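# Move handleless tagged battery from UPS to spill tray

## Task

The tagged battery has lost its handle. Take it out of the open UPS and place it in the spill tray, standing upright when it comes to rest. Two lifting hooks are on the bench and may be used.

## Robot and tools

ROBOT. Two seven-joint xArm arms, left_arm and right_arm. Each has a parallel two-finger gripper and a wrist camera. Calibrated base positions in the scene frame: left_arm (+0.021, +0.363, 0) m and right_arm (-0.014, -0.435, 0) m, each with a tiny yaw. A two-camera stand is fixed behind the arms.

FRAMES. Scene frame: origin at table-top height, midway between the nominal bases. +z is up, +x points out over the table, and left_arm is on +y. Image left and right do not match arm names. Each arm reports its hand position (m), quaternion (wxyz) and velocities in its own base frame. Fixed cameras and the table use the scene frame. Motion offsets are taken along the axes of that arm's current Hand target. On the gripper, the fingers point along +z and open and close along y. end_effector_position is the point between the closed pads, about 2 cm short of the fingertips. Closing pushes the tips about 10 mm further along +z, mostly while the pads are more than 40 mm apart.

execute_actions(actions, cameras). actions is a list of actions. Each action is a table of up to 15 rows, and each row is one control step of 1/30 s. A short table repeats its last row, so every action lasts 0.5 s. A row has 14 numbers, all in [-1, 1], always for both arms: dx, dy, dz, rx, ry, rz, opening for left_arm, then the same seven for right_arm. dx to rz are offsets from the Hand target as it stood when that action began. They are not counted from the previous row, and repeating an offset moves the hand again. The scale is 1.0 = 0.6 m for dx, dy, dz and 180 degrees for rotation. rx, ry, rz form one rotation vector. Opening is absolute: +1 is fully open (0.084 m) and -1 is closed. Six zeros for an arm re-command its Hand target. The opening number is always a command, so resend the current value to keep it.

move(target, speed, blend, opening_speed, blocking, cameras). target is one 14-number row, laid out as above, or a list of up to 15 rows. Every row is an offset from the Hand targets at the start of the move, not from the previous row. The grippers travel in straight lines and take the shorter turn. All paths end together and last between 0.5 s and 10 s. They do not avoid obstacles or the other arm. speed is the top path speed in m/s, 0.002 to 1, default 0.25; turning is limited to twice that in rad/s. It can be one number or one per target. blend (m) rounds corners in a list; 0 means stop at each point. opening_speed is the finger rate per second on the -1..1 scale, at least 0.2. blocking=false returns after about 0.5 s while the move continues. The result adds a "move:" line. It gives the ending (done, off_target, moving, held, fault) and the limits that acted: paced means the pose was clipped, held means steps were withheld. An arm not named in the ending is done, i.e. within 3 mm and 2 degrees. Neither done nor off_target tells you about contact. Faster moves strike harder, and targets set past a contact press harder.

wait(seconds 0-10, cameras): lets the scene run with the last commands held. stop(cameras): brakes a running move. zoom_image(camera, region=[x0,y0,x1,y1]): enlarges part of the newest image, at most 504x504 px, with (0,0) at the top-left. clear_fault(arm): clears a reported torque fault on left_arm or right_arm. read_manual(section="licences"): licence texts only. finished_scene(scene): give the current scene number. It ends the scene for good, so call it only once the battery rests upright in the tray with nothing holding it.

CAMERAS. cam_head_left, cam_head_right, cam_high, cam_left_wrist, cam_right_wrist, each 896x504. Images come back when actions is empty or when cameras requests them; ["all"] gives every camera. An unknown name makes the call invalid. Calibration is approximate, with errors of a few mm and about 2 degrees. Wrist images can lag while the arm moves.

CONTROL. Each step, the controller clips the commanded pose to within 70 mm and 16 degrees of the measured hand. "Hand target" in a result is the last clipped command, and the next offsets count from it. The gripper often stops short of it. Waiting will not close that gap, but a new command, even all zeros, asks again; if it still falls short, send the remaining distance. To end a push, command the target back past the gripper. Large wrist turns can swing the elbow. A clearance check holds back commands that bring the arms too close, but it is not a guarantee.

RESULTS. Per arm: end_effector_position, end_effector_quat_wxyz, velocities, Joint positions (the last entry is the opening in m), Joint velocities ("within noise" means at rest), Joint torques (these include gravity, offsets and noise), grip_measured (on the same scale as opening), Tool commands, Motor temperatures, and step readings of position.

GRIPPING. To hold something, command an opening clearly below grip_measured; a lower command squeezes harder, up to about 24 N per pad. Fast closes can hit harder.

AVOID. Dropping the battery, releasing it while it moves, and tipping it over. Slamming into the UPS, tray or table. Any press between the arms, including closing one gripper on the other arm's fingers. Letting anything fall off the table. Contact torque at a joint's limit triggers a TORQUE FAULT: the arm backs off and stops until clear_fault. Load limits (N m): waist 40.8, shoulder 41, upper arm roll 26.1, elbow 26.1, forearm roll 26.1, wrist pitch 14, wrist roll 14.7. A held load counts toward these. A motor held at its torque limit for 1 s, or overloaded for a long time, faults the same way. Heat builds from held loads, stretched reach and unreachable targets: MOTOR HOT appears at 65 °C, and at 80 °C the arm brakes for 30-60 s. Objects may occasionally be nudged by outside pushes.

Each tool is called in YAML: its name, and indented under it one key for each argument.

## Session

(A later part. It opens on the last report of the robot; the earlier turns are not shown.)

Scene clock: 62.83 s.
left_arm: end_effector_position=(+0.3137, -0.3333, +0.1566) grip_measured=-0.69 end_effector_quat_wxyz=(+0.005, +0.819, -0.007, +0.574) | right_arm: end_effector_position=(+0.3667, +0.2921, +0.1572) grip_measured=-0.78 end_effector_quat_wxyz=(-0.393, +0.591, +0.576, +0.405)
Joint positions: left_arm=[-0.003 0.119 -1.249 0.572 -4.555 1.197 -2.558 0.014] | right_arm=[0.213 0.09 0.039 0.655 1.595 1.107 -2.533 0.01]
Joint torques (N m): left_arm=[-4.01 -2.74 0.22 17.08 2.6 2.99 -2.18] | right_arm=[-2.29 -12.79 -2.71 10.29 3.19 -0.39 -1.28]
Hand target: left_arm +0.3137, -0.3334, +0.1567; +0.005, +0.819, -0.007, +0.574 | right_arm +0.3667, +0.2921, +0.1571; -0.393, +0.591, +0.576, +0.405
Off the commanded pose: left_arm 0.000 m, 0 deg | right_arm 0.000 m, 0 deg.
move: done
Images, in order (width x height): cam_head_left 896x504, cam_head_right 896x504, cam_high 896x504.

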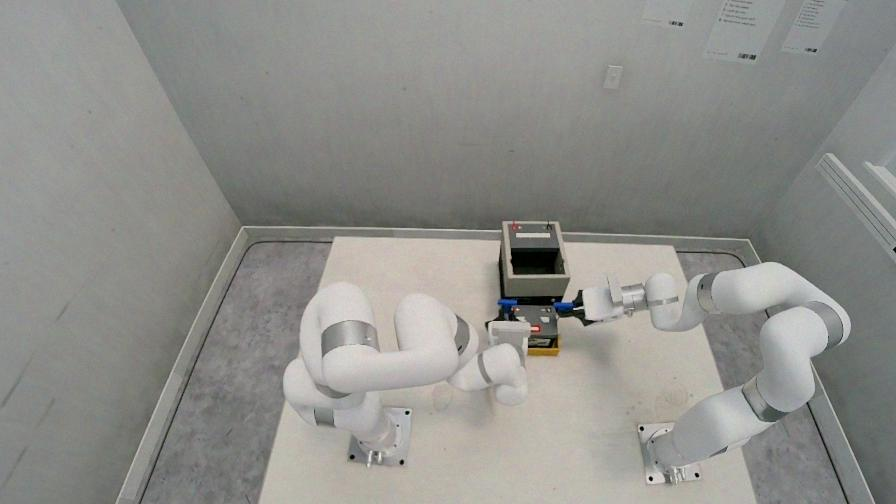

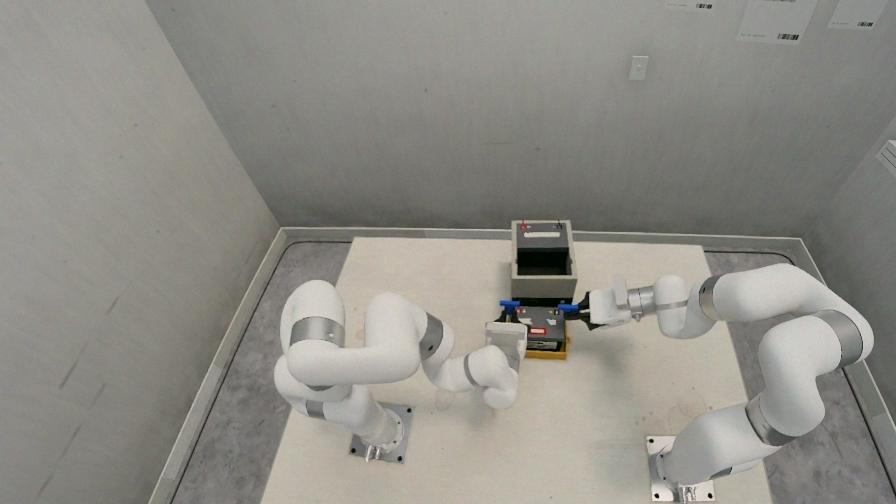

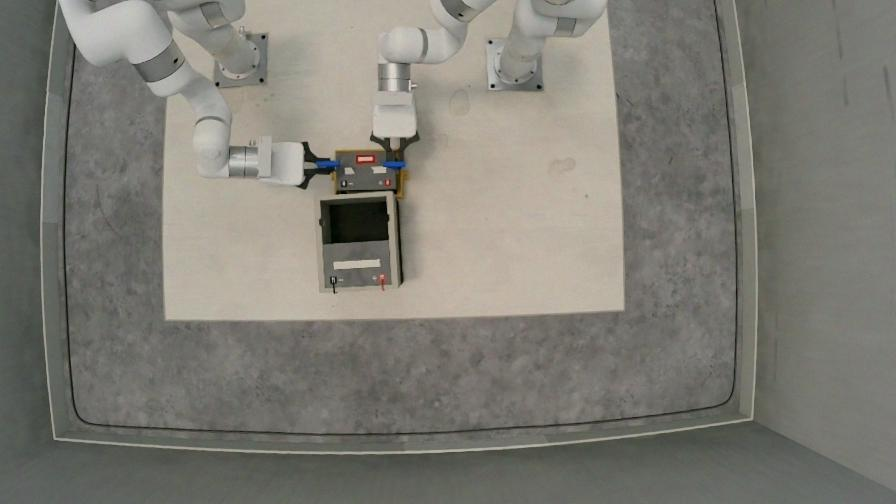

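move:
  target:
    - [-0.0094,0,0.0034,0,0,0,-1,-0.0093,0,0.0036,0,0,0,-1]
  speed: 0.03
  cameras: ["cam_head_left","cam_head_right","cam_high"]

zoom_image:
  camera: "cam_head_right"
  region: [520, 290, 590, 370]

zoom_image:
  camera: "cam_high"
  region: [310, 120, 430, 220]

Scene clock: 63.80 s.
left_arm: end_effector_position=(+0.3137, -0.3333, +0.1507) grip_measured=-0.69 end_effector_quat_wxyz=(+0.005, +0.819, -0.007, +0.574) | right_arm: end_effector_position=(+0.3668, +0.2921, +0.1512) grip_measured=-0.78 end_effector_quat_wxyz=(-0.393, +0.591, +0.576, +0.405)
Joint positions: left_arm=[-0.024 0.168 -1.233 0.573 -4.531 1.24 -2.57 0.014] | right_arm=[0.213 0.108 0.039 0.657 1.603 1.107 -2.551 0.01]
Joint torques (N m): left_arm=[-4.11 -3.6 -0.51 16.91 2.61 2.98 -2.27] | right_arm=[-3.63 -13.3 -2.65 10.14 3.27 -0.17 -1.1]
Hand target: left_arm +0.3137, -0.3334, +0.1507; +0.005, +0.819, -0.007, +0.574 | right_arm +0.3667, +0.2921, +0.1512; -0.393, +0.591, +0.576, +0.405
Off the commanded pose: left_arm 0.000 m, 0 deg | right_arm 0.000 m, 0 deg.
move: done
Images, in order (width x height): cam_head_left 896x504, cam_head_right 896x504, cam_high 896x504.

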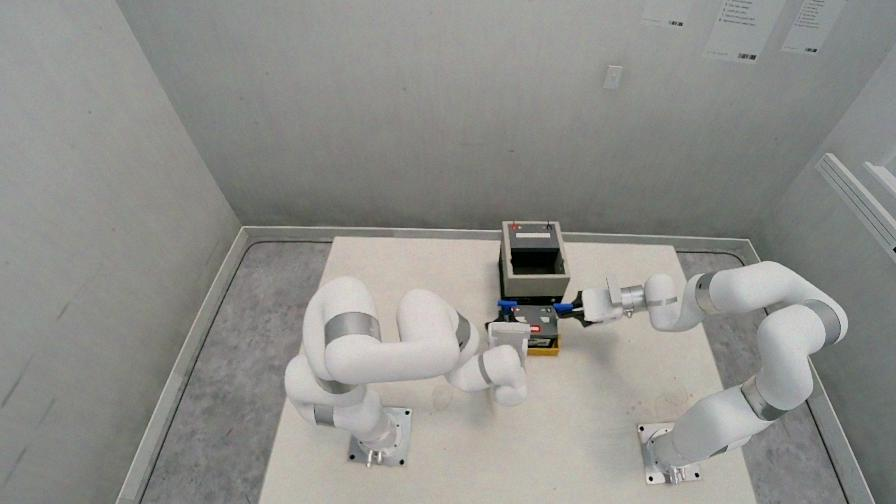

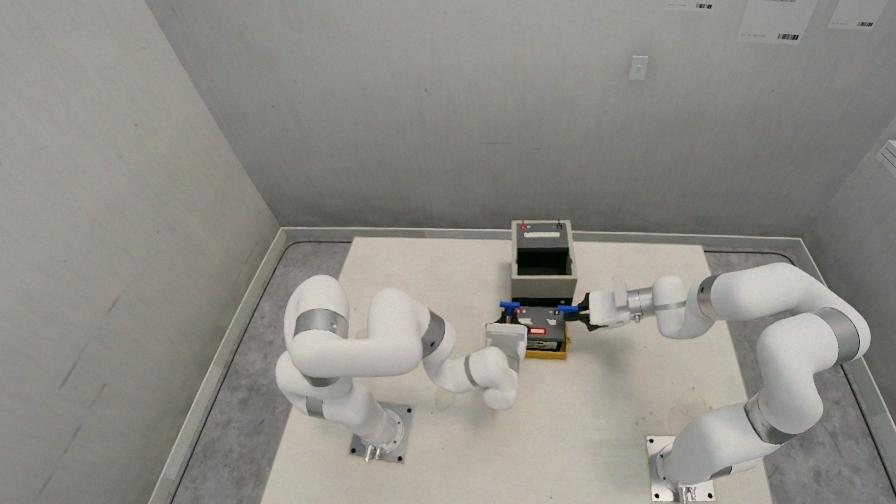

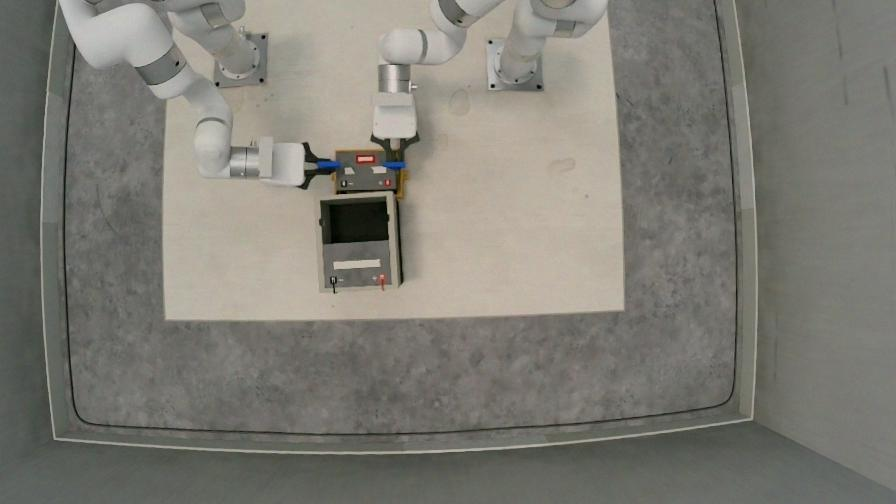

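Scaled by 6.300 from the camera's 896x504 image, which has a finer 1280x720 frame.

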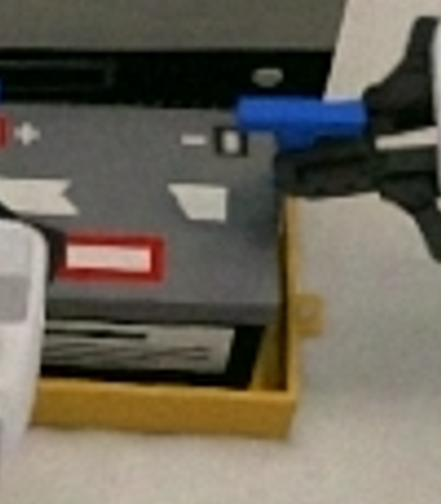

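Scaled by 4.200 from the camera's 896x504 image, which has a finer 1280x720 frame.

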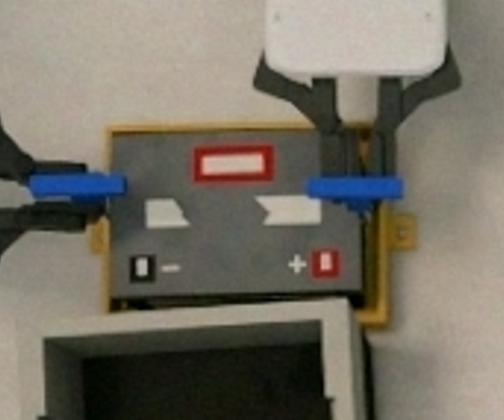

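move:
  target:
    - [0.0055,0,-0.002,0,0,0,-1,0.0054,0,-0.0021,0,0,0,-1]
    - [0.0055,-0.04,-0.002,0,0,0,-1,-0.0089,0,-0.0395,0,0,0,-1]
  speed: 0.04
  cameras: ["cam_head_right","cam_high"]

zoom_image:
  camera: "cam_high"
  region: [310, 120, 430, 220]

zoom_image:
  camera: "cam_head_right"
  region: [480, 280, 610, 370]

Scene clock: 65.67 s.
left_arm: end_effector_position=(+0.3141, -0.3094, +0.1542) grip_measured=-0.69 end_effector_quat_wxyz=(+0.005, +0.819, -0.007, +0.574) | right_arm: end_effector_position=(+0.3661, +0.2681, +0.1548) grip_measured=-0.78 end_effector_quat_wxyz=(-0.393, +0.591, +0.576, +0.405)
Joint positions: left_arm=[0.044 -0.046 -1.248 0.503 -4.575 1.043 -2.601 0.014] | right_arm=[0.176 0.081 0.004 0.636 1.541 1.148 -2.545 0.01]
Joint torques (N m): left_arm=[4.18 -10.15 3.33 10.87 -1.92 -0.8 -2.31] | right_arm=[-3.61 -27.35 -2.85 7.39 -1.6 2.24 -1.14]
Hand target: left_arm +0.3142, -0.3094, +0.1542; +0.005, +0.819, -0.007, +0.574 | right_arm +0.3661, +0.2681, +0.1548; -0.393, +0.591, +0.576, +0.405
Off the commanded pose: left_arm 0.000 m, 0 deg | right_arm 0.000 m, 0 deg.
move: done
Images, in order (width x height): cam_head_right 896x504, cam_high 896x504.

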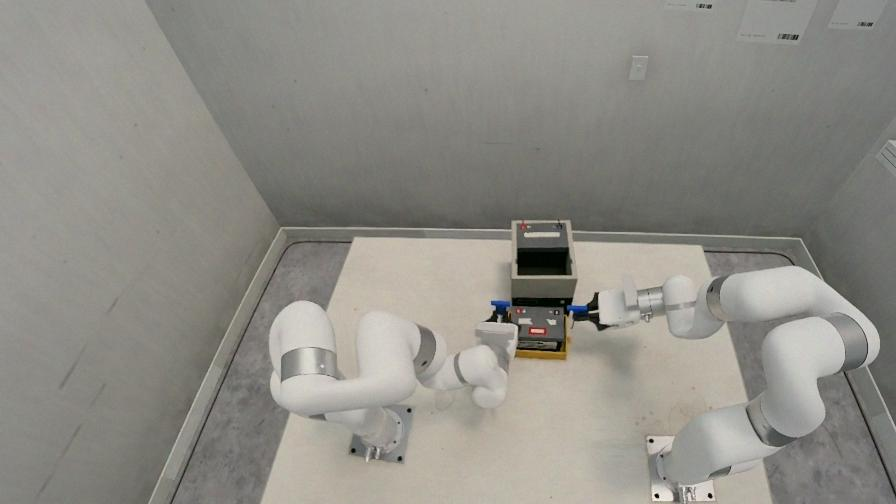

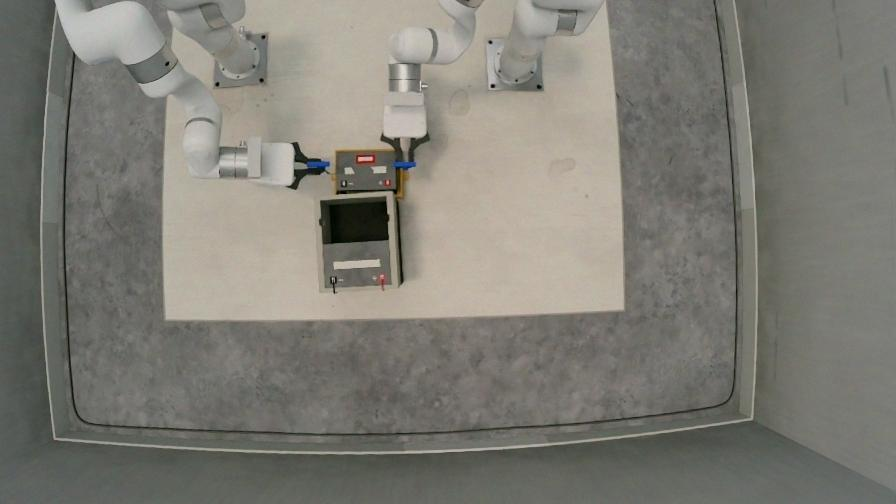

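Scaled by 4.200 from the camera's 896x504 image, which has a finer 1280x720 frame.

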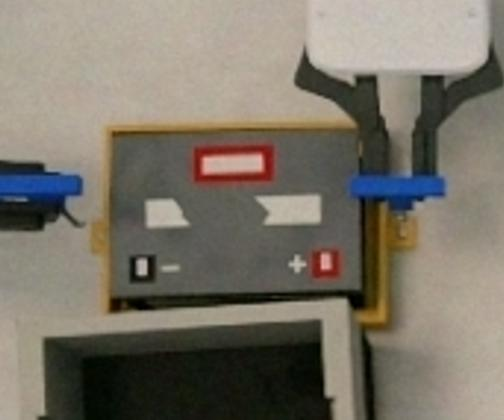

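Scaled by 3.877 from the camera's 896x504 image, which has a finer 1280x720 frame.

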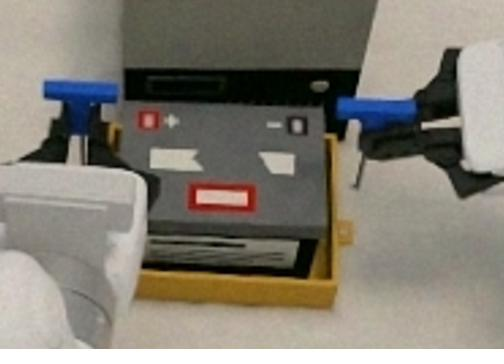

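Battery didn't move; hooks free.

finished_scene:
  scene: 2

The scene is finished: the task was done.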